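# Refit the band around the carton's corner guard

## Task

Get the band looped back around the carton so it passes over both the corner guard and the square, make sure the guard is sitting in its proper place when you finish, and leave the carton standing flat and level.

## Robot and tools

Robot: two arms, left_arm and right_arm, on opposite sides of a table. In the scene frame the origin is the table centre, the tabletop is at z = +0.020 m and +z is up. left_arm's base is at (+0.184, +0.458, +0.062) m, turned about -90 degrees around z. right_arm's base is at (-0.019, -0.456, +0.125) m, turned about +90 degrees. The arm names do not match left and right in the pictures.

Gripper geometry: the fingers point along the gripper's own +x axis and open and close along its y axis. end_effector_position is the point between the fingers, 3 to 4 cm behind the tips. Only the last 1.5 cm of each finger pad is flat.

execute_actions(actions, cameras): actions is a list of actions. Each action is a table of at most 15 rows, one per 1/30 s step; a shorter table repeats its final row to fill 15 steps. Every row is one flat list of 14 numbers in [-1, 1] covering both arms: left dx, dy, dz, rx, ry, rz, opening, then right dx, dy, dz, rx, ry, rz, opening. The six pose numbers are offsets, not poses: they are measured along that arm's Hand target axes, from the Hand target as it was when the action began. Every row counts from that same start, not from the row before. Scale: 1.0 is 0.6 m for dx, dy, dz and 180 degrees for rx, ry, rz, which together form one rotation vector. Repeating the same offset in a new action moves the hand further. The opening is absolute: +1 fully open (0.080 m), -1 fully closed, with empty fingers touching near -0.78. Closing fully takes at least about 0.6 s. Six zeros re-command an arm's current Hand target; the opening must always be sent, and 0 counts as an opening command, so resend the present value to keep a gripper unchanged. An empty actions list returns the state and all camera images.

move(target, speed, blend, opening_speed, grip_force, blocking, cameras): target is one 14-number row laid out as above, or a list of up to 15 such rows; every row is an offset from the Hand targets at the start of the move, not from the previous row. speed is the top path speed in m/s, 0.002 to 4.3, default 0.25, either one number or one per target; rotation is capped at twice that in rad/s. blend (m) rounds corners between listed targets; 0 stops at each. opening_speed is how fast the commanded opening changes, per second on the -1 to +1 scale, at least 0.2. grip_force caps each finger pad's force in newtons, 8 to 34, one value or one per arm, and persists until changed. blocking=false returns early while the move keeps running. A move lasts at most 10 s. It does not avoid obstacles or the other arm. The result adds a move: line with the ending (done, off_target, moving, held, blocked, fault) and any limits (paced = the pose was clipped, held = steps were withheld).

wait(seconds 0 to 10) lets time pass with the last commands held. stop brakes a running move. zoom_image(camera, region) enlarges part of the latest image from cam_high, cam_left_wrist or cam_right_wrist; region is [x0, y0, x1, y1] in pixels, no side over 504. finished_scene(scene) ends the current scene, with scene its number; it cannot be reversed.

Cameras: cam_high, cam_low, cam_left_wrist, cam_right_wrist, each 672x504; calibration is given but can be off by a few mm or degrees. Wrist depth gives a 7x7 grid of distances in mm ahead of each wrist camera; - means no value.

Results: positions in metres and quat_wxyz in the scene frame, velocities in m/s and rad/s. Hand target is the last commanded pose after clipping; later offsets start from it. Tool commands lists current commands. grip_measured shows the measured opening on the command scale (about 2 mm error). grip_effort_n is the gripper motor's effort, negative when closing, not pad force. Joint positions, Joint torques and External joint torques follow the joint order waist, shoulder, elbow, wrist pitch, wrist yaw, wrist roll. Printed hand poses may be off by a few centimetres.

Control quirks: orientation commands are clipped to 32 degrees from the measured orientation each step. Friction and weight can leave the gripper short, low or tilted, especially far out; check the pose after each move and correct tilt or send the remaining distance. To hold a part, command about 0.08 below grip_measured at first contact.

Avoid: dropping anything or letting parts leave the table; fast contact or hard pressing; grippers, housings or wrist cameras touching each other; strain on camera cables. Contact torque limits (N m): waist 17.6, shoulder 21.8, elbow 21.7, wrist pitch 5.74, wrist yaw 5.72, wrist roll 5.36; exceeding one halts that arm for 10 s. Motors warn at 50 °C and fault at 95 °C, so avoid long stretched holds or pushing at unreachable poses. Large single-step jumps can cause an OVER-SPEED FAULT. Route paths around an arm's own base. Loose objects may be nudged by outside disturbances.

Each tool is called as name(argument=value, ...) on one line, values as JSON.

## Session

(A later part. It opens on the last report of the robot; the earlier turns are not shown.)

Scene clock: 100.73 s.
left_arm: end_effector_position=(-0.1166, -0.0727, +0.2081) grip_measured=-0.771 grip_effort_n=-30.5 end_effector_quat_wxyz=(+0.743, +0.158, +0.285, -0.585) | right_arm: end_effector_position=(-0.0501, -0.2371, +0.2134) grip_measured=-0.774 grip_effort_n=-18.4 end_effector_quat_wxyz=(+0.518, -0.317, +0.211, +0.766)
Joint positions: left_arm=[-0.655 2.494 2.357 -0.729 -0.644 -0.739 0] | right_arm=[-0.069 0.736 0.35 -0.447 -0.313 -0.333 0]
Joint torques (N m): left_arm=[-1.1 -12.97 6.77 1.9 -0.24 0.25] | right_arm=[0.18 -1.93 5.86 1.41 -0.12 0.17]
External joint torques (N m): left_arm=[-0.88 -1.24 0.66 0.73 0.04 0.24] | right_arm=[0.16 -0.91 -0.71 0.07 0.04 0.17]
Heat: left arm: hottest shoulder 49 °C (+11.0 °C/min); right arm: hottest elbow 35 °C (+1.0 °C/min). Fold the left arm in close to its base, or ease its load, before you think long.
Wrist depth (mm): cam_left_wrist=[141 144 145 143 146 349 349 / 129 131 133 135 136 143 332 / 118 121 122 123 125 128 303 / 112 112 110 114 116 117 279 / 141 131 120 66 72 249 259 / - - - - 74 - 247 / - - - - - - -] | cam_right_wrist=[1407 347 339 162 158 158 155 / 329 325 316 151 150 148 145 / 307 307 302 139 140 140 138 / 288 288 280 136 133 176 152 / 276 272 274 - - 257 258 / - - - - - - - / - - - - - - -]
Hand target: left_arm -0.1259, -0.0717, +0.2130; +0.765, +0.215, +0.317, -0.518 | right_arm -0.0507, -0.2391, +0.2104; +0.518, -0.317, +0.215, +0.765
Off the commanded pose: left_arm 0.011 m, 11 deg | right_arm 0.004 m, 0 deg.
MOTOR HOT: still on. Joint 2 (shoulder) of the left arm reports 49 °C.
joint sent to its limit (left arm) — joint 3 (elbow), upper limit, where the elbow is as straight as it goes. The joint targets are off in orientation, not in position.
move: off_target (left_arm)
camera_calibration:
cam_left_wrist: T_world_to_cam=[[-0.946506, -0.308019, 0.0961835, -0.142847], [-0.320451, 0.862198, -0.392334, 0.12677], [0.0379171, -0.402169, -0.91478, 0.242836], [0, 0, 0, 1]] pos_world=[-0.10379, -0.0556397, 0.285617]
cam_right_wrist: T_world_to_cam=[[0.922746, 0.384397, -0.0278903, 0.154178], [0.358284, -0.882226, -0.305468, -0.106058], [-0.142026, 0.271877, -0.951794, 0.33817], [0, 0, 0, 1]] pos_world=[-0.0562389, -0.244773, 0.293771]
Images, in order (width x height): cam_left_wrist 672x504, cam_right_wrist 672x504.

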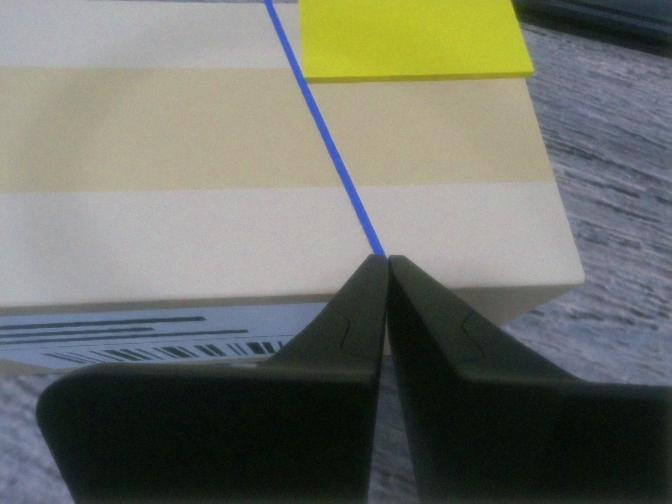

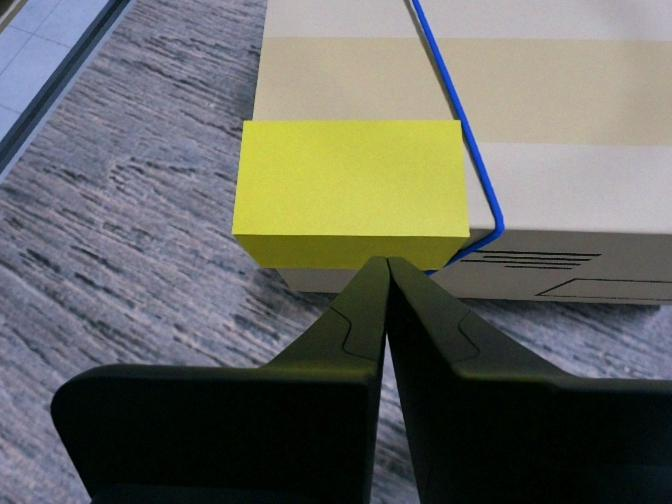

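move(target=[[0,0,0,0,0,0,-1,0.0,-0.0753,-0.009,0,0,0,-0.5],[0,0,0,0,0,0,-1,0.045,-0.0753,-0.009,0,0,0,-0.5]], cameras=["cam_right_wrist"], speed=0.12)

Scene clock: 108.97 s.
left_arm: end_effector_position=(-0.1166, -0.0727, +0.2081) grip_measured=-0.771 grip_effort_n=-30.5 end_effector_quat_wxyz=(+0.743, +0.158, +0.285, -0.585) | right_arm: end_effector_position=(-0.0131, -0.2060, +0.1918) grip_measured=-0.504 grip_effort_n=18.4 end_effector_quat_wxyz=(+0.520, -0.316, +0.208, +0.766)
Joint positions: left_arm=[-0.655 2.494 2.357 -0.729 -0.644 -0.739 0] | right_arm=[-0.29 1.032 0.361 -0.223 -0.455 -0.516 0.012]
Joint torques (N m): left_arm=[-1.21 -13.05 6.84 1.92 -0.27 0.23] | right_arm=[0.21 -1.91 5.43 1.49 -0.23 0.16]
External joint torques (N m): left_arm=[-1.33 -1.44 0.82 0.78 0.04 0.23] | right_arm=[0.22 0.34 -0.68 0.24 0 0.16]
Heat: left arm: hottest shoulder 51 °C (+10.0 °C/min); right arm: hottest elbow 34 °C (+0.0 °C/min). Fold the left arm in close to its base, or ease its load, before you think long.
Wrist depth (mm): cam_left_wrist=[141 144 145 143 146 349 349 / 129 131 132 135 137 143 330 / 118 121 122 123 126 128 303 / 112 112 110 114 116 117 279 / 141 130 120 66 73 249 259 / - - - - 74 - 247 / - - - - - - -] | cam_right_wrist=[328 139 139 134 133 132 132 / 306 130 129 127 124 123 122 / 120 117 117 116 117 117 115 / - 114 113 114 114 113 113 / 253 252 - - - 225 218 / - - - - - - - / - - - 221 - - -]
Hand target: left_arm -0.1259, -0.0717, +0.2130; +0.765, +0.215, +0.317, -0.517 | right_arm -0.0144, -0.2081, +0.1876; +0.518, -0.317, +0.214, +0.765
Off the commanded pose: left_arm 0.011 m, 11 deg | right_arm 0.005 m, 1 deg.
MOTOR HOT: still on. Joint 2 (shoulder) of the left arm reports 51 °C.
joint sent to its limit (left arm) — joint 3 (elbow), upper limit, where the elbow is as straight as it goes. The joint targets are off in orientation, not in position.
move: off_target (left_arm)
camera_calibration:
cam_right_wrist: T_world_to_cam=[[0.923169, 0.383745, -0.022356, 0.106352], [0.358487, -0.880479, -0.310232, -0.0972587], [-0.138734, 0.278382, -0.950398, 0.315512], [0, 0, 0, 1]] pos_world=[-0.0195422, -0.214279, 0.272067]
Images, in order (width x height): cam_right_wrist 672x504.

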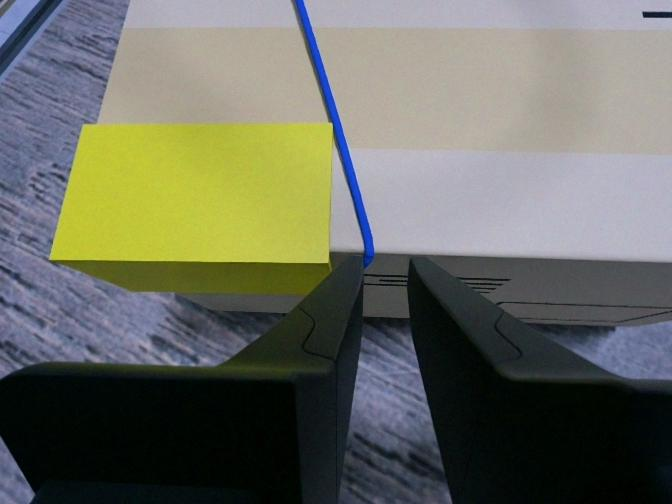

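move(target=[[0,0,0,0,0,0,-1,0.015,0.002,0,0,0,0,-0.5],[0,0,0,0,0,0,-1,0.015,0.002,0,0,0,0,-1]], cameras=["cam_right_wrist"], speed=0.08)

zoom_image(camera="cam_right_wrist", region=[280, 190, 480, 340])

Scene clock: 113.67 s.
left_arm: end_effector_position=(-0.1166, -0.0727, +0.2081) grip_measured=-0.771 grip_effort_n=-30.5 end_effector_quat_wxyz=(+0.743, +0.158, +0.285, -0.585) | right_arm: end_effector_position=(-0.0176, -0.2015, +0.1858) grip_measured=-0.768 grip_effort_n=-43.0 end_effector_quat_wxyz=(+0.518, -0.314, +0.210, +0.768)
Joint positions: left_arm=[-0.655 2.494 2.357 -0.729 -0.644 -0.739 0] | right_arm=[-0.261 1.071 0.348 -0.163 -0.443 -0.489 0]
Joint torques (N m): left_arm=[-1.17 -13.12 6.81 1.94 -0.29 0.21] | right_arm=[0.36 -1.39 5.39 2.03 0 0.16]
External joint torques (N m): left_arm=[-1.15 -1.5 0.78 0.8 0 0.2] | right_arm=[0.37 1 -0.59 0.77 0.22 0.15]
Heat: left arm: hottest shoulder 52 °C (+11.1 °C/min); right arm: hottest elbow 34 °C (+1.0 °C/min). Fold the left arm in close to its base, or ease its load, before you think long.
Wrist depth (mm): cam_left_wrist=[142 144 145 143 146 349 349 / 129 131 132 135 136 143 331 / 118 121 122 123 125 128 302 / 112 112 110 114 116 117 279 / 141 130 120 66 72 249 259 / - - - - 74 - 247 / - - - - - - -] | cam_right_wrist=[326 133 131 129 128 126 124 / 303 125 124 120 118 117 115 / - 112 112 110 112 111 110 / - 108 107 106 107 105 105 / 248 245 194 - - 189 178 / - - - - - - - / - - - - - - -]
Hand target: left_arm -0.1259, -0.0717, +0.2130; +0.765, +0.215, +0.317, -0.518 | right_arm -0.0179, -0.2027, +0.1812; +0.518, -0.317, +0.215, +0.765
Off the commanded pose: left_arm 0.011 m, 11 deg | right_arm 0.005 m, 1 deg.
MOTOR HOT: still on. Joint 2 (shoulder) of the left arm reports 52 °C.
joint sent to its limit (left arm) — joint 3 (elbow), upper limit, where the elbow is as straight as it goes. The joint targets are off in orientation, not in position.
move: off_target (left_arm)
camera_calibration:
cam_right_wrist: T_world_to_cam=[[0.921727, 0.386771, -0.0287791, 0.110352], [0.359376, -0.879628, -0.311614, -0.0931056], [-0.145838, 0.276881, -0.949773, 0.307333], [0, 0, 0, 1]] pos_world=[-0.0234337, -0.209674, 0.26606]
Images, in order (width x height): cam_right_wrist 672x504.

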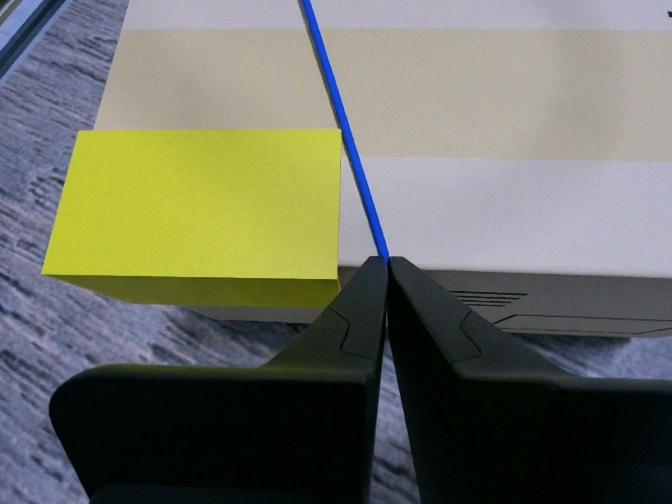

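Scaled by 2.520 from the camera's 672x504 image, which has a finer 960x720 frame.

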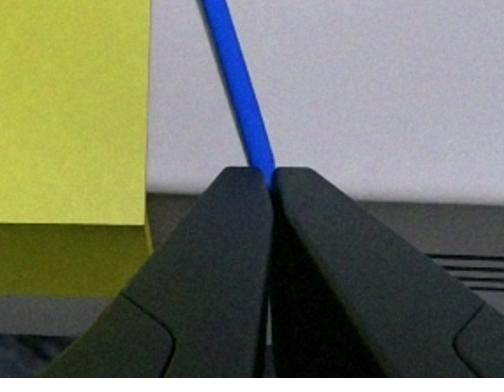

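move(target=[[0,0,0,0,0,0,-1,-0.028,0,0.003,0,0,0,-1],[0,0,0,0,0,0,-1,-0.028,0.08,0.003,0,0,0,-1]], cameras=["cam_right_wrist","cam_left_wrist"], speed=0.06)

Scene clock: 119.27 s.
left_arm: end_effector_position=(-0.1173, -0.0729, +0.2083) grip_measured=-0.771 grip_effort_n=-30.5 end_effector_quat_wxyz=(+0.743, +0.157, +0.285, -0.586) | right_arm: end_effector_position=(-0.0579, -0.2277, +0.1970) grip_measured=-0.771 grip_effort_n=-34.2 end_effector_quat_wxyz=(+0.519, -0.317, +0.211, +0.766)
Joint positions: left_arm=[-0.656 2.494 2.357 -0.725 -0.644 -0.739 0] | right_arm=[-0.002 0.819 0.3 -0.299 -0.267 -0.282 0]
Joint torques (N m): left_arm=[-1.17 -12.9 6.85 1.67 -0.22 0.27] | right_arm=[0.16 -2.61 5.77 1.22 -0.14 0.17]
External joint torques (N m): left_arm=[-1.27 -1.24 0.8 0.51 0.09 0.26] | right_arm=[0.15 -1.25 -0.72 -0.15 0 0.17]
Motor temperatures (°C): left_arm=[21 53 30 33 26 34] | right_arm=[25 24 33 33 28 25]
Heat: left arm: hottest shoulder 53 °C (+12.1 °C/min); right arm: hottest elbow 33 °C (-1.0 °C/min). Fold the left arm in close to its base, or ease its load, before you think long.
Wrist depth (mm): cam_left_wrist=[142 144 146 147 147 150 349 / 129 131 133 135 137 141 330 / 118 121 123 123 126 129 304 / 112 112 110 115 116 117 280 / 141 130 120 66 72 251 260 / - - - - 74 - 248 / - - - - - - -] | cam_right_wrist=[1425 326 318 140 139 137 135 / 309 306 129 133 128 128 126 / 291 126 122 122 121 121 120 / 273 268 144 115 118 117 120 / 257 257 255 - - 230 239 / - - - - - - - / - - - - - - -]
Hand target: left_arm -0.1260, -0.0716, +0.2130; +0.765, +0.214, +0.317, -0.518 | right_arm -0.0585, -0.2304, +0.1944; +0.518, -0.317, +0.214, +0.765
Off the commanded pose: left_arm 0.010 m, 11 deg | right_arm 0.004 m, 0 deg.
MOTOR HOT: still on. Joint 2 (shoulder) of the left arm reports 53 °C.
joint sent to its limit (left arm) — joint 3 (elbow), upper limit, where the elbow is as straight as it goes. The joint targets are off in orientation, not in position.
move: off_target (left_arm)
camera_calibration:
cam_left_wrist: T_world_to_cam=[[-0.946557, -0.307035, 0.0987946, -0.144035], [-0.320543, 0.861476, -0.393842, 0.127069], [0.035814, -0.404461, -0.913854, 0.242427], [0, 0, 0, 1]] pos_world=[-0.104289, -0.0556385, 0.285818]
cam_right_wrist: T_world_to_cam=[[0.923024, 0.383769, -0.0273443, 0.157022], [0.357769, -0.882285, -0.305898, -0.0999396], [-0.14152, 0.272568, -0.951672, 0.318964], [0, 0, 0, 1]] pos_world=[-0.0640401, -0.235375, 0.277271]
Images, in order (width x height): cam_left_wrist 672x504, cam_right_wrist 672x504.

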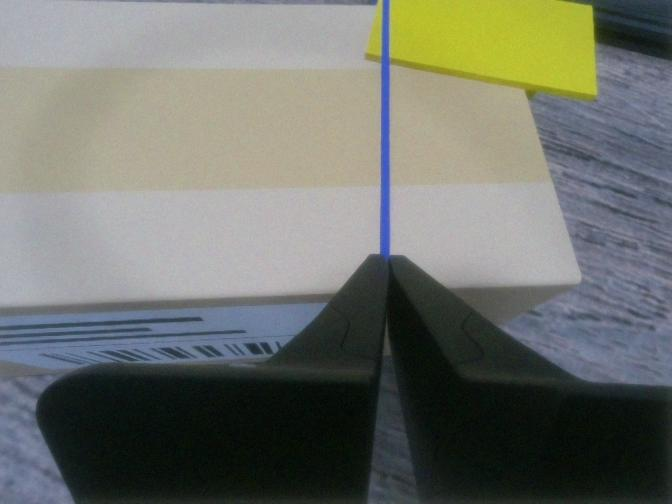

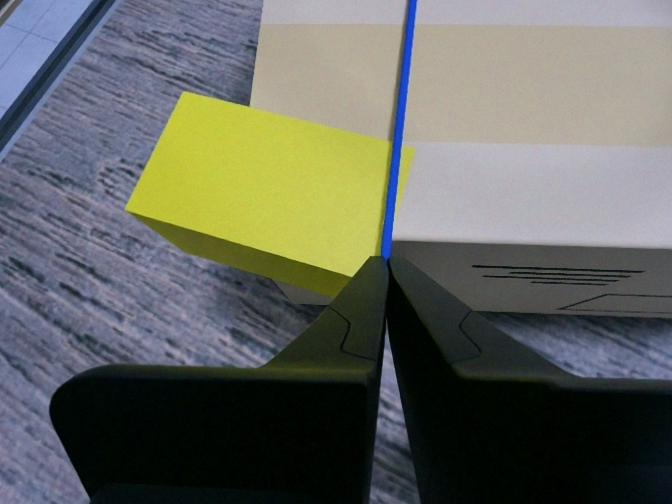

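move(target=[0,0,0,0,0,0,-1,0.032,0,-0.003,0,0,0,-1], cameras=["cam_right_wrist","cam_low"], speed=0.05)

zoom_image(camera="cam_low", region=[110, 210, 310, 360])

Scene clock: 126.70 s.
left_arm: end_effector_position=(-0.1195, -0.0723, +0.2082) grip_measured=-0.771 grip_effort_n=-30.5 end_effector_quat_wxyz=(+0.741, +0.156, +0.285, -0.587) | right_arm: end_effector_position=(-0.0619, -0.2130, +0.1906) grip_measured=-0.771 grip_effort_n=-34.7 end_effector_quat_wxyz=(+0.524, -0.309, +0.200, +0.768)
Joint positions: left_arm=[-0.659 2.495 2.357 -0.722 -0.643 -0.739 0] | right_arm=[0.028 0.916 0.281 -0.147 -0.244 -0.257 0]
Joint torques (N m): left_arm=[-0.85 -13.13 6.78 1.44 -0.29 0.23] | right_arm=[0.44 -0.47 4.47 1.29 -0.14 0.17]
External joint torques (N m): left_arm=[-0.85 -1.38 0.66 0.26 0.01 0.22] | right_arm=[0.43 1.25 -1.81 -0.1 -0.01 0.17]
Heat: left arm: hottest shoulder 54 °C (+11.1 °C/min); right arm: hottest elbow 33 °C (-1.0 °C/min). Fold the left arm in close to its base, or ease its load, before you think long.
Wrist depth (mm): cam_left_wrist=[141 144 146 147 150 353 352 / 129 131 133 134 137 323 334 / 117 121 123 123 126 130 305 / 110 111 110 115 116 118 281 / 130 135 125 66 72 254 260 / - - - - 74 - 248 / - - - - - - -] | cam_right_wrist=[1380 328 320 137 136 136 135 / 306 302 131 128 127 126 125 / 286 284 120 119 118 118 117 / 265 265 114 114 112 111 111 / 251 249 247 - - 154 143 / - - - - - - - / - - - - - - -]
Hand target: left_arm -0.1260, -0.0716, +0.2130; +0.765, +0.215, +0.317, -0.518 | right_arm -0.0631, -0.2190, +0.1795; +0.518, -0.317, +0.214, +0.765
Off the commanded pose: left_arm 0.008 m, 11 deg | right_arm 0.013 m, 2 deg.
MOTOR HOT: still on. Joint 2 (shoulder) of the left arm reports 54 °C.
joint sent to its limit (left arm) — joint 3 (elbow), upper limit, where the elbow is as straight as it goes. The joint targets are off in orientation, not in position.
move: off_target (left_arm, right_arm)
camera_calibration:
cam_right_wrist: T_world_to_cam=[[0.92403, 0.381961, -0.0165718, 0.152573], [0.355248, -0.873812, -0.332041, -0.0809123], [-0.141307, 0.300928, -0.943119, 0.31276], [0, 0, 0, 1]] pos_world=[-0.0680431, -0.223098, 0.270632]
Images, in order (width x height): cam_low 672x504, cam_right_wrist 672x504.

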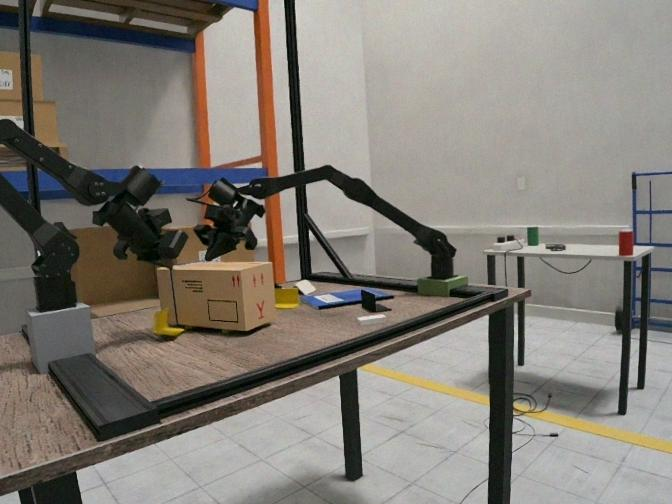

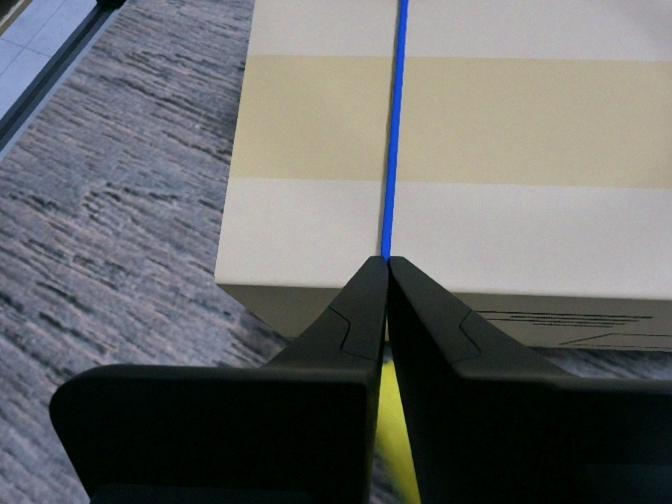

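Scaled by 2.520 from the camera's 672x504 image, which has a finer 960x720 frame.

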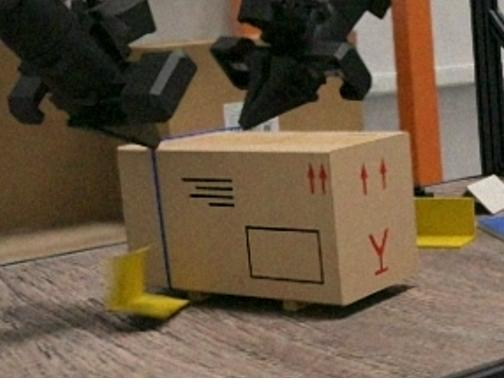

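move(target=[[0,0,0,0,0,0,-1,-0.045,0,0.005,0,0,0,-1],[0,0,0,0,0,0,-1,-0.045,-0.08,0.005,0,0,0,-1],[0.012,0,-0.012,0,0,0,-1,-0.01,-0.08,0.002,0,0,0,-1],[0.012,0,-0.012,0,0,0,-0.2,-0.01,-0.08,0.002,0,0,0,-0.3]], cameras=["all"], speed=0.08)

Scene clock: 142.07 s.
left_arm: end_effector_position=(-0.1245, -0.0697, +0.2051) grip_measured=-0.204 grip_effort_n=16.5 end_effector_quat_wxyz=(+0.739, +0.159, +0.284, -0.590) | right_arm: end_effector_position=(-0.0171, -0.2022, +0.1882) grip_measured=-0.305 grip_effort_n=18.8 end_effector_quat_wxyz=(+0.518, -0.317, +0.208, +0.767)
Joint positions: left_arm=[-0.669 2.5 2.357 -0.721 -0.646 -0.74 0.026] | right_arm=[-0.262 1.059 0.356 -0.183 -0.439 -0.494 0.021]
Joint torques (N m): left_arm=[-0.03 -11.71 6.79 1.1 -0.24 -0.2] | right_arm=[-0.18 -2.09 5.48 1.51 -0.23 0.17]
External joint torques (N m): left_arm=[0.05 0.14 0.63 -0.07 0.06 -0.21] | right_arm=[-0.19 0.26 -0.54 0.25 -0.01 0.17]
Motor temperatures (°C): left_arm=[21 56 31 34 26 34] | right_arm=[25 23 32 33 28 25]
Heat: left arm: hottest shoulder 56 °C (+8.1 °C/min); right arm: hottest wrist pitch 33 °C (+1.0 °C/min). Fold the left arm in close to its base, or ease its load, before you think long.
Wrist depth (mm): cam_left_wrist=[140 142 144 147 149 354 350 / 128 130 131 134 136 322 331 / 118 119 122 121 125 290 303 / 109 111 113 115 116 122 280 / 146 134 - 166 140 73 260 / - - - 231 232 64 - / - - - 217 220 65 -] | cam_right_wrist=[322 134 133 131 129 128 - / 301 126 125 122 121 119 117 / 282 117 116 114 113 112 111 / 258 119 113 - 108 108 108 / 250 248 - - - - 179 / - - - - - - - / - - - 218 - - -]
Hand target: left_arm -0.1261, -0.0716, +0.2027; +0.765, +0.215, +0.317, -0.518 | right_arm -0.0172, -0.2042, +0.1846; +0.518, -0.317, +0.214, +0.765
Off the commanded pose: left_arm 0.003 m, 11 deg | right_arm 0.004 m, 1 deg.
MOTOR HOT: still on. Joint 2 (shoulder) of the left arm reports 56 °C.
joint sent to its limit (left arm) — joint 3 (elbow), upper limit, where the elbow is as straight as it goes. The joint targets are off in orientation, not in position.
move: off_target (left_arm); target 4's new opening was sent with left_arm's hand 0.008 m and 11 deg from that target
camera_calibration:
cam_left_wrist: T_world_to_cam=[[-0.9502, -0.296229, 0.0967859, -0.148882], [-0.309907, 0.865492, -0.393549, 0.122228], [0.0328131, -0.403945, -0.914195, 0.240764], [0, 0, 0, 1]] pos_world=[-0.111489, -0.0526356, 0.282617]
cam_right_wrist: T_world_to_cam=[[0.9217, 0.3872, -0.0233486, 0.109327], [0.361697, -0.879623, -0.308931, -0.0936332], [-0.140156, 0.276297, -0.950798, 0.3101], [0, 0, 0, 1]] pos_world=[-0.0234371, -0.210373, 0.268469]

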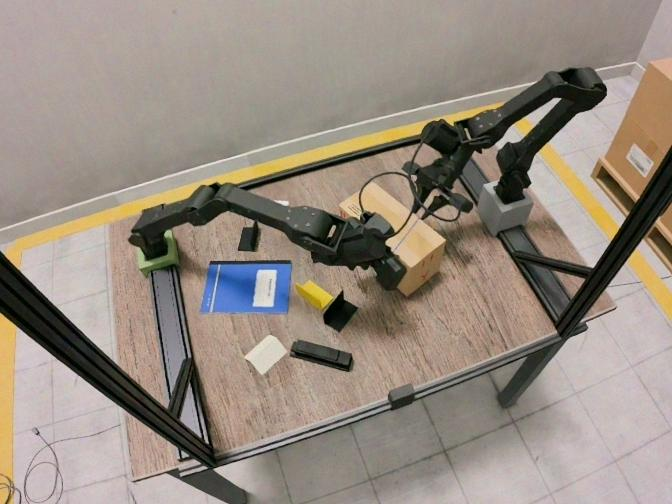

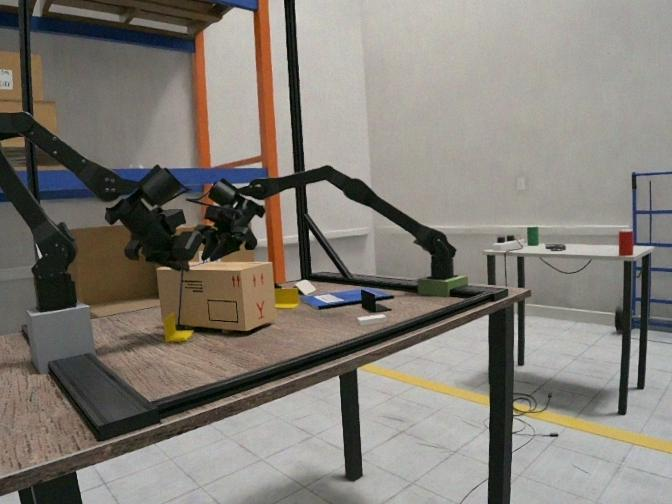

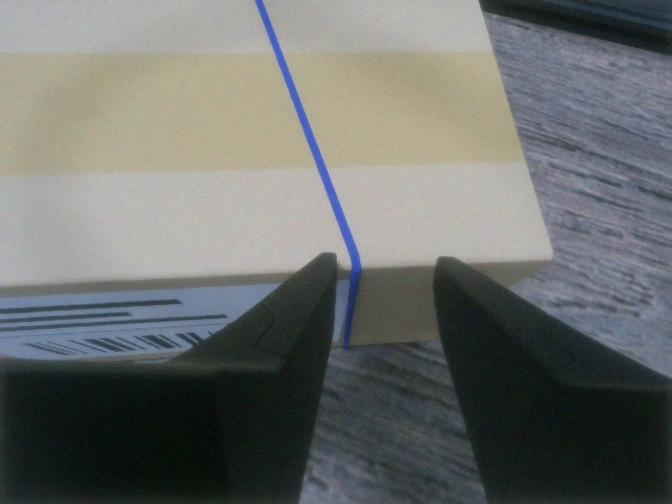

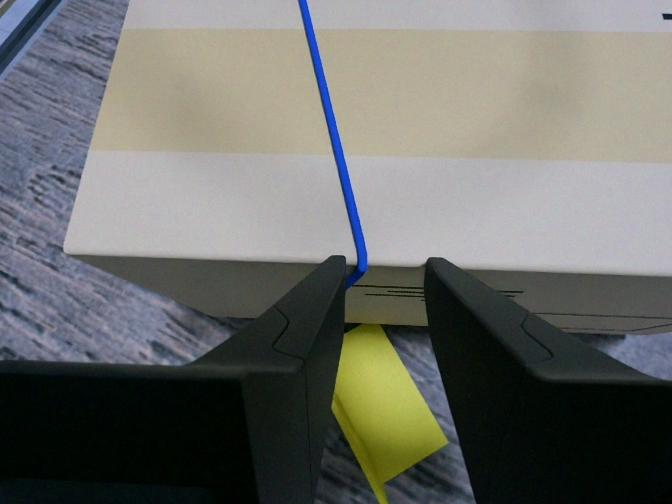

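move(target=[[-0.15,0,0.06,0,0,0,-0.2,0.006,0,0,0,0,0,-0.3],[-0.2,0.15,0.06,0,0,0,-0.2,0.006,-0.035,0,0,0,0,-0.3],[-0.285,0.402,0.043,0,0,0,-0.2,-0.12,-0.035,0.06,0,0,0,-0.3]], cameras=["all"], speed=0.15)

zoom_image(camera="cam_high", region=[330, 160, 490, 320])

zoom_image(camera="cam_low", region=[130, 240, 290, 360])

Scene clock: 153.97 s.
left_arm: end_effector_position=(+0.0576, +0.1113, +0.3400) grip_measured=-0.203 grip_effort_n=16.5 end_effector_quat_wxyz=(+0.765, +0.216, +0.318, -0.516) | right_arm: end_effector_position=(+0.0105, -0.2223, +0.2541) grip_measured=-0.304 grip_effort_n=18.8 end_effector_quat_wxyz=(+0.514, -0.319, +0.225, +0.764)
Joint positions: left_arm=[-0.58 1.593 1.661 -1.131 -0.622 -0.806 0.026] | right_arm=[-0.471 0.95 0.615 -0.675 -0.558 -0.679 0.021]
Joint torques (N m): left_arm=[0.04 -8.07 4.78 0.78 -0.28 0.24] | right_arm=[-0.32 -3.01 8.43 1.1 -0.48 -0.16]
External joint torques (N m): left_arm=[0.04 -2.13 -0.99 -0.21 0.06 0.24] | right_arm=[-0.33 -1.01 2.09 0.02 -0.17 -0.16]
Motor temperatures (°C): left_arm=[21 55 30 33 26 34] | right_arm=[25 23 32 33 28 25]
Heat: left arm: hottest shoulder 55 °C (+5.0 °C/min); right arm: hottest wrist pitch 33 °C (+0.0 °C/min). Fold the left arm in close to its base, or ease its load, before you think long.
Wrist depth (mm): cam_left_wrist=[1347 1639 504 487 482 300 297 / 1436 1504 462 460 310 284 280 / 1464 446 441 437 343 285 275 / 1408 422 423 413 407 399 395 / 410 406 - 389 - 73 381 / - - - 365 - 64 - / - - - 348 - 65 -] | cam_right_wrist=[1515 401 395 211 203 204 359 / 388 375 201 197 193 192 186 / 359 352 190 187 184 180 176 / 340 332 200 192 178 181 177 / 324 323 - 307 - 298 294 / - - - 286 - - - / - - - 278 - - -]
Hand target: left_arm +0.0598, +0.1134, +0.3420; +0.765, +0.215, +0.317, -0.517 | right_arm +0.0117, -0.2200, +0.2609; +0.518, -0.317, +0.214, +0.765
Off the commanded pose: left_arm 0.004 m, 0 deg | right_arm 0.007 m, 1 deg.
MOTOR HOT: still on. Joint 2 (shoulder) of the left arm reports 55 °C.
move: done
camera_calibration:
cam_left_wrist: T_world_to_cam=[[-0.910272, -0.41388, -0.0104197, 0.111981], [-0.395445, 0.876627, -0.274133, 0.0381872], [0.122592, -0.245415, -0.961635, 0.424556], [0, 0, 0, 1]] pos_world=[0.0649871, 0.117063, 0.419903]
cam_right_wrist: T_world_to_cam=[[0.92402, 0.379228, -0.0487204, 0.0978164], [0.350922, -0.891754, -0.285706, -0.109331], [-0.151795, 0.246901, -0.957078, 0.377358], [0, 0, 0, 1]] pos_world=[0.00526317, -0.227761, 0.33469]

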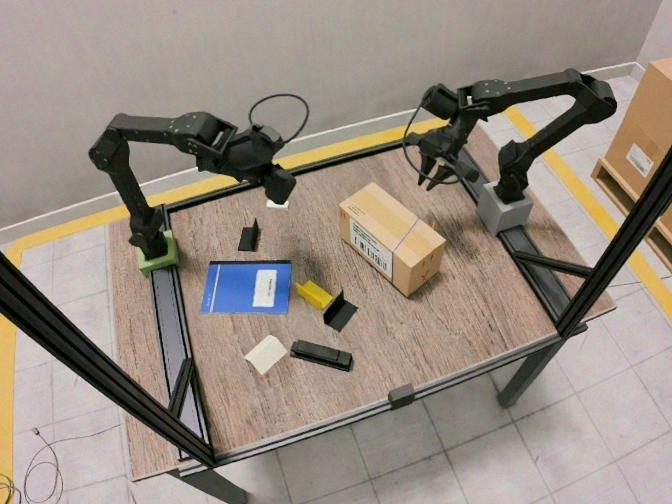

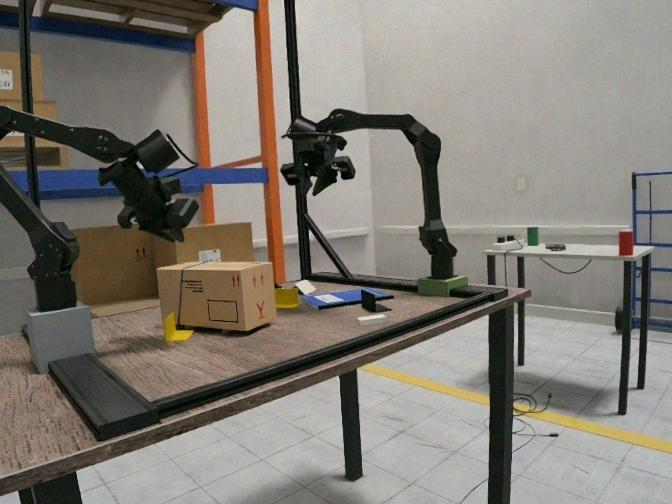

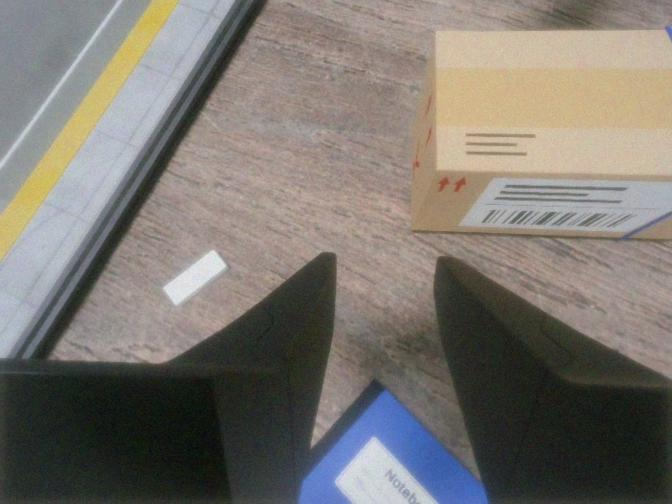

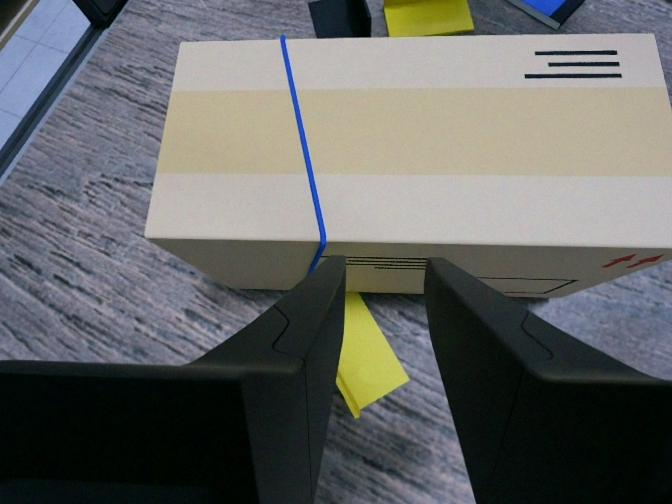

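Scaled by 3.150 from the camera's 672x504 image, which has a finer 960x720 frame.

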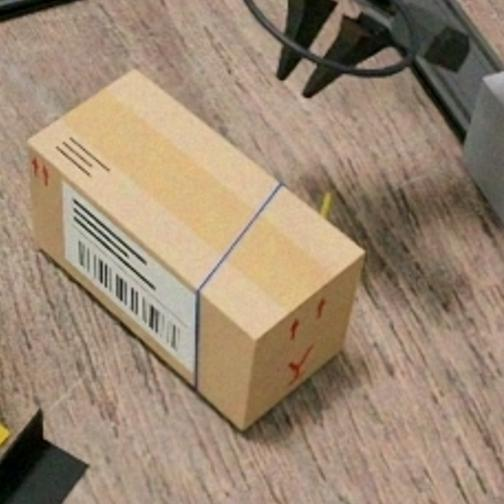

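Scaled by 3.150 from the camera's 672x504 image, which has a finer 960x720 frame.

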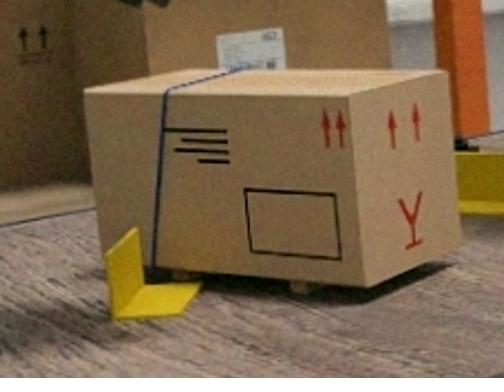

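move(target=[0,0,0,0,0,0,-0.2,0.009,0.037,-0.03,0,0.139,0,1.0], cameras=["cam_right_wrist","cam_low"])

zoom_image(camera="cam_low", region=[140, 290, 220, 350])

Scene clock: 209.10 s.
left_arm: end_effector_position=(+0.0576, +0.1113, +0.3400) grip_measured=-0.203 grip_effort_n=16.5 end_effector_quat_wxyz=(+0.765, +0.216, +0.318, -0.516) | right_arm: end_effector_position=(-0.0057, -0.2397, +0.2410) grip_measured=+0.996 grip_effort_n=18.8 end_effector_quat_wxyz=(+0.456, -0.477, +0.324, +0.678)
Joint positions: left_arm=[-0.58 1.593 1.661 -1.131 -0.622 -0.806 0.026] | right_arm=[-0.189 1.105 0.797 -0.974 -0.186 -0.546 0.08]
Joint torques (N m): left_arm=[0.12 -8.06 4.71 0.77 -0.27 0.25] | right_arm=[0.19 -2.23 8.1 0.7 -0.13 0.16]
External joint torques (N m): left_arm=[0.13 -2.31 -0.97 -0.21 0.06 0.25] | right_arm=[0.19 0.45 2.07 -0.07 0.01 0.16]
Motor temperatures (°C): left_arm=[21 40 27 32 26 34] | right_arm=[24 23 40 31 28 25]
Heat: left arm: hottest shoulder 40 °C (-15.2 °C/min); right arm: hottest elbow 40 °C (+8.1 °C/min).
Wrist depth (mm): cam_left_wrist=[1356 1603 490 488 481 301 297 / 1455 1515 464 460 310 285 281 / 1445 446 440 436 343 285 275 / 1381 420 421 413 406 400 395 / 400 406 - 389 - 73 381 / - - - 365 - 64 - / - - - 348 - 65 -] | cam_right_wrist=[284 145 143 141 139 136 134 / 292 290 158 153 147 164 138 / 302 297 290 286 285 280 275 / 310 304 300 295 292 286 281 / - - 310 303 298 295 - / - - 315 310 306 303 - / - - 248 314 317 311 -]
Hand target: left_arm +0.0598, +0.1134, +0.3420; +0.765, +0.215, +0.317, -0.517 | right_arm -0.0056, -0.2366, +0.2444; +0.459, -0.475, +0.322, +0.678
Off the commanded pose: left_arm 0.004 m, 0 deg | right_arm 0.005 m, 0 deg.
MOTOR HOT: cleared for the motors of the left arm.
move: done
camera_calibration:
cam_right_wrist: T_world_to_cam=[[0.928233, 0.37003, -0.0382241, 0.114064], [0.371683, -0.918294, 0.136338, -0.230876], [0.0153482, -0.140761, -0.989925, 0.282539], [0, 0, 0, 1]] pos_world=[-0.0244015, -0.214449, 0.31553]
Images, in order (width x height): cam_low 672x504, cam_right_wrist 672x504.

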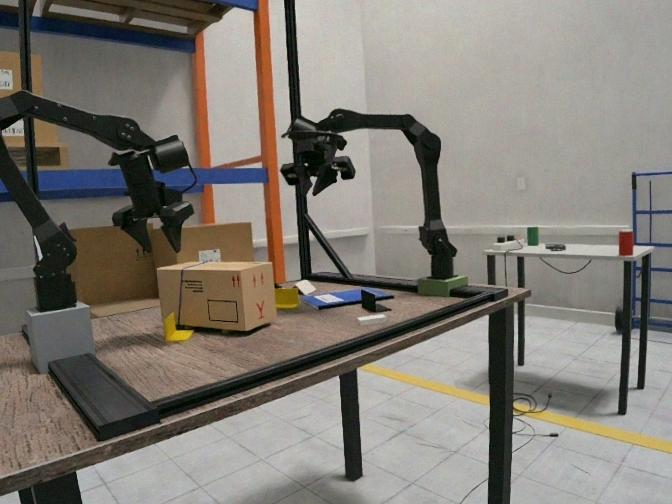

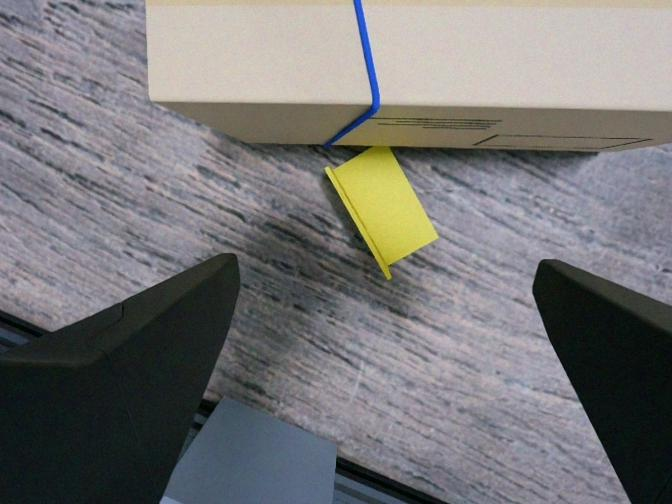

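Scaled by 6.300 from the camera's 672x504 image, which has a finer 960x720 frame.

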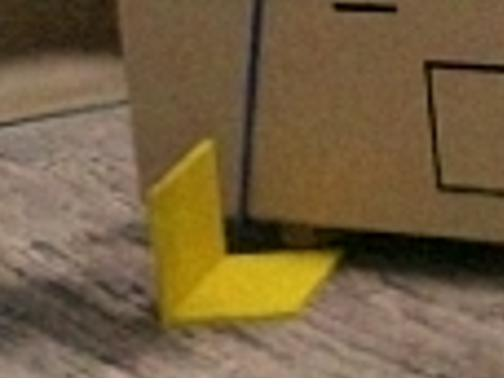

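move(target=[0,0,0,0,0,0,-0.2,0.139,-0.003,-0.054,-0.164,0.0543,0.0438,0.0], cameras=["cam_right_wrist"], speed=0.15)

Scene clock: 257.43 s.
left_arm: end_effector_position=(+0.0576, +0.1113, +0.3400) grip_measured=-0.203 grip_effort_n=16.5 end_effector_quat_wxyz=(+0.765, +0.216, +0.318, -0.516) | right_arm: end_effector_position=(-0.0022, -0.2348, +0.1586) grip_measured=+0.004 grip_effort_n=-18.4 end_effector_quat_wxyz=(+0.254, -0.607, +0.205, +0.725)
Joint positions: left_arm=[-0.58 1.593 1.661 -1.131 -0.622 -0.806 0.026] | right_arm=[-0.18 1.401 0.687 -0.762 -0.155 -1.081 0.035]
Joint torques (N m): left_arm=[0.04 -8.01 4.53 0.74 -0.31 0.24] | right_arm=[0.19 -3.3 4.62 0.56 -0.13 -0.17]
External joint torques (N m): left_arm=[-0.03 -2.1 -1.2 -0.23 0.04 0.24] | right_arm=[0.19 0.64 -0.61 0.08 0.02 -0.18]
Motor temperatures (°C): left_arm=[21 39 27 31 26 34] | right_arm=[24 23 35 31 28 25]
Heat: left arm: hottest shoulder 39 °C (-2.0 °C/min); right arm: hottest elbow 35 °C (-5.0 °C/min).
Wrist depth (mm): cam_left_wrist=[1347 1603 490 488 481 302 296 / 1436 1536 464 459 311 285 281 / 1436 449 440 433 343 286 275 / 1356 422 422 414 409 399 395 / 413 405 - 388 - 73 381 / - - - 366 - 64 - / - - - 348 - 65 -] | cam_right_wrist=[188 187 185 182 117 - - / 199 196 194 191 187 128 - / 209 208 204 202 194 198 127 / 222 219 216 213 208 207 205 / 232 230 - 226 225 - 215 / - - - 240 238 - - / - - - 256 253 - -]
Hand target: left_arm +0.0598, +0.1134, +0.3420; +0.765, +0.215, +0.317, -0.517 | right_arm -0.0032, -0.2377, +0.1550; -0.247, +0.609, -0.207, -0.725
Off the commanded pose: left_arm 0.004 m, 0 deg | right_arm 0.005 m, 1 deg.
move: done
camera_calibration:
cam_right_wrist: T_world_to_cam=[[0.623393, 0.781594, -0.0221793, 0.199265], [0.751347, -0.590933, 0.293726, -0.163785], [0.216468, -0.199771, -0.955632, 0.182806], [0, 0, 0, 1]] pos_world=[-0.0407326, -0.216011, 0.227223]
Images, in order (width x height): cam_right_wrist 672x504.

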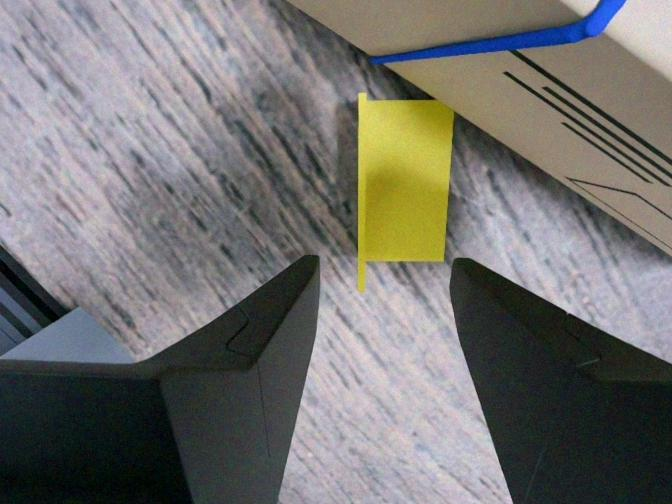

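move(target=[[0,0,0,0,0,0,-0.2,0.1067,0.0053,-0.015,0,0,0,0.0],[0,0,0,0,0,0,-0.2,0.1067,0.0053,-0.015,0,0,0,-1],[0,0,0,0,0,0,-0.2,-0.002,0.0387,-0.0542,0,0,0,-1]], cameras=["cam_right_wrist","cam_low"], speed=0.12)

Scene clock: 273.77 s.
left_arm: end_effector_position=(+0.0576, +0.1113, +0.3400) grip_measured=-0.203 grip_effort_n=16.5 end_effector_quat_wxyz=(+0.765, +0.216, +0.318, -0.516) | right_arm: end_effector_position=(+0.0070, -0.2800, +0.1463) grip_measured=-0.774 grip_effort_n=-18.4 end_effector_quat_wxyz=(+0.242, -0.610, +0.215, +0.723)
Joint positions: left_arm=[-0.58 1.593 1.661 -1.131 -0.622 -0.806 0.026] | right_arm=[-0.279 1.277 0.545 -0.793 -0.157 -1.187 0]
Joint torques (N m): left_arm=[0.12 -8 4.62 0.78 -0.29 0.26] | right_arm=[-0.32 -4.18 6.77 0.24 -0.28 -0.18]
External joint torques (N m): left_arm=[0.08 -2.12 -1.08 -0.18 0.05 0.26] | right_arm=[-0.34 -1.27 1.69 -0.14 -0.13 -0.18]
Heat: left arm: hottest shoulder 39 °C (-1.0 °C/min); right arm: hottest elbow 34 °C (-5.0 °C/min).
Wrist depth (mm): cam_left_wrist=[1399 1592 488 486 481 301 296 / 1455 1525 464 462 311 285 281 / 1436 444 439 434 342 286 276 / 1408 422 421 414 407 401 393 / 402 405 - 391 - 73 381 / - - - 365 - 64 - / - - - 347 - 65 -] | cam_right_wrist=[180 177 174 170 167 164 141 / 189 186 184 180 176 172 171 / 201 199 195 190 188 182 180 / 199 209 206 199 197 193 192 / - - 215 - - 206 202 / - - - - - - - / - - - - - - -]
Hand target: left_arm +0.0598, +0.1134, +0.3420; +0.765, +0.215, +0.317, -0.517 | right_arm +0.0081, -0.2759, +0.1505; -0.247, +0.609, -0.207, -0.725
Off the commanded pose: left_arm 0.004 m, 0 deg | right_arm 0.006 m, 1 deg.
move: done; target 2's new opening was sent with right_arm's hand 0.028 m and 5 deg from that target
camera_calibration:
cam_right_wrist: T_world_to_cam=[[0.619295, 0.783607, -0.0493336, 0.233196], [0.755171, -0.577267, 0.310611, -0.192526], [0.214918, -0.229615, -0.949256, 0.150764], [0, 0, 0, 1]] pos_world=[-0.0314284, -0.259255, 0.214418]
Images, in order (width x height): cam_low 672x504, cam_right_wrist 672x504.

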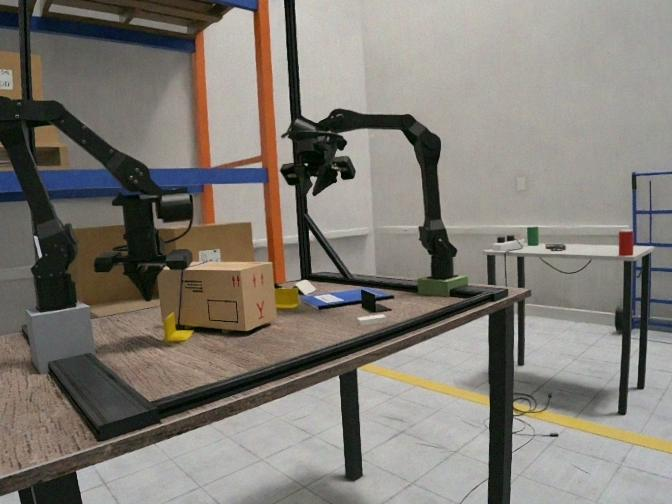

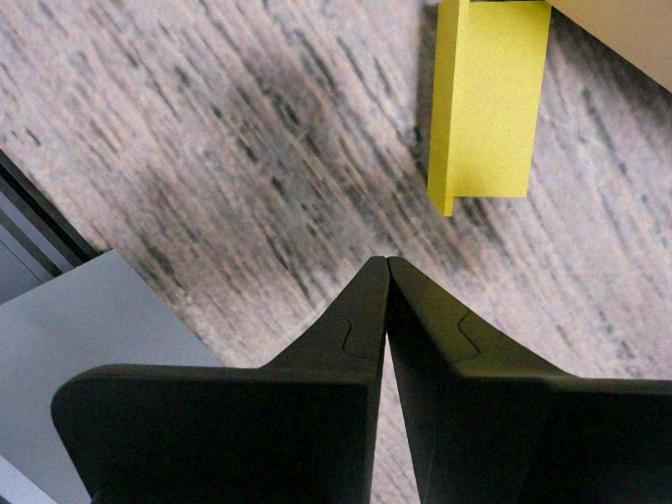

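move(target=[[0,0,0,0,0,0,-0.2,0.0233,-0.0332,-0.027,0,-0.139,0,0.0],[0,0,0,0,0,0,-0.2,0.114,-0.0332,0.0148,0,-0.139,0,0.0],[0,0,0,0,0,0,-0.2,0.114,-0.0332,0.0148,0,-0.139,0,-1]], cameras=["cam_right_wrist","cam_low","cam_high"], speed=0.12)

Scene clock: 284.83 s.
left_arm: end_effector_position=(+0.0576, +0.1113, +0.3400) grip_measured=-0.203 grip_effort_n=16.5 end_effector_quat_wxyz=(+0.765, +0.216, +0.318, -0.516) | right_arm: end_effector_position=(+0.0064, -0.2445, +0.0870) grip_measured=-0.752 grip_effort_n=-83.5 end_effector_quat_wxyz=(+0.289, -0.439, +0.142, +0.839)
Joint positions: left_arm=[-0.58 1.593 1.661 -1.131 -0.622 -0.806 0.026] | right_arm=[-0.533 1.657 0.401 -0.215 -0.605 -1.422 0.001]
Joint torques (N m): left_arm=[0.16 -8.1 4.75 0.77 -0.3 0.25] | right_arm=[0.22 -3.31 2.82 0.53 -0.4 0.14]
External joint torques (N m): left_arm=[0.21 -2.18 -0.97 -0.19 0.03 0.25] | right_arm=[0.22 0.64 -0.51 0.08 0 0.13]
Heat: left arm: hottest shoulder 39 °C (-1.0 °C/min); right arm: hottest elbow 34 °C (-3.0 °C/min).
Wrist depth (mm): cam_left_wrist=[1580 1603 488 482 475 300 294 / 1426 1558 464 458 310 285 282 / 1464 444 440 435 342 286 276 / 1356 420 422 415 407 398 394 / 406 405 - 389 - 73 383 / - - - 364 - 64 - / - - - 348 - 65 -] | cam_right_wrist=[164 163 161 121 - 83 - / 161 158 157 154 129 - - / 156 154 152 151 146 146 109 / 152 150 148 148 142 143 141 / 147 146 146 - - 140 139 / - - - - - - - / - - - - - - -]
Hand target: left_arm +0.0598, +0.1134, +0.3420; +0.765, +0.215, +0.317, -0.517 | right_arm +0.0040, -0.2475, +0.0846; +0.286, -0.437, +0.149, +0.840
Off the commanded pose: left_arm 0.004 m, 0 deg | right_arm 0.005 m, 1 deg.
move: done
camera_calibration:
cam_right_wrist: T_world_to_cam=[[0.605389, 0.795695, -0.0193134, 0.203182], [0.787278, -0.6022, -0.132466, -0.120772], [-0.117033, 0.0649886, -0.990999, 0.180466], [0, 0, 0, 1]] pos_world=[-0.00680252, -0.246128, 0.166767]
Images, in order (width x height): cam_high 672x504, cam_low 672x504, cam_right_wrist 672x504.

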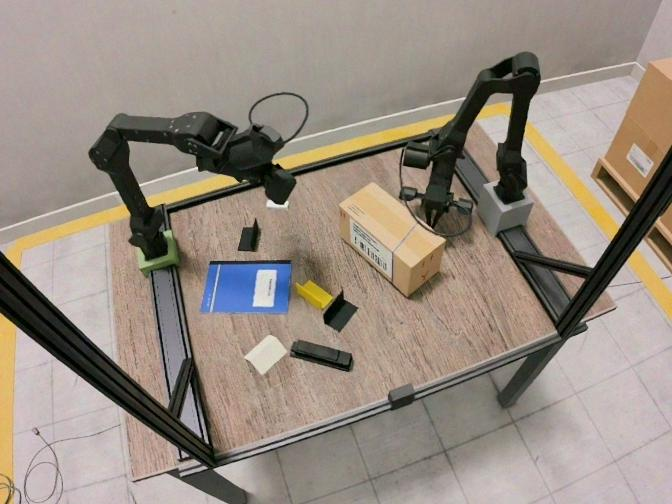

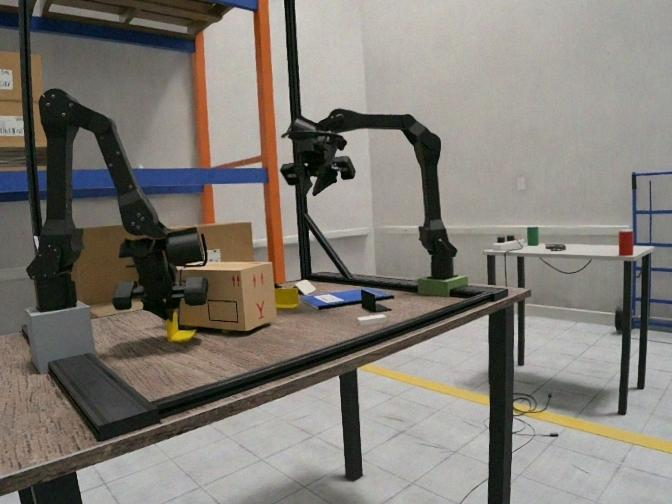

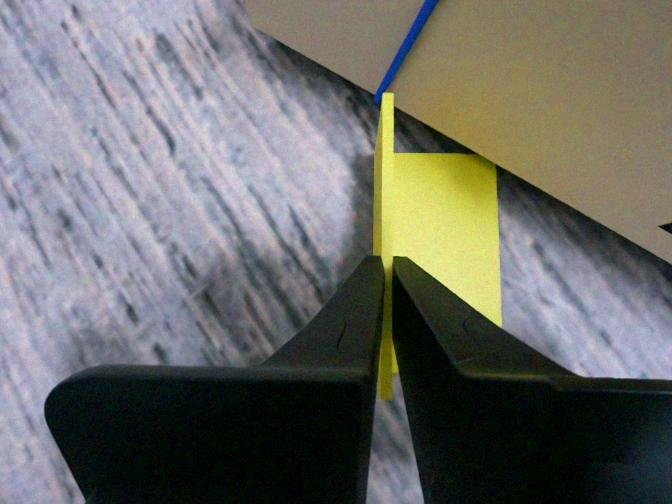

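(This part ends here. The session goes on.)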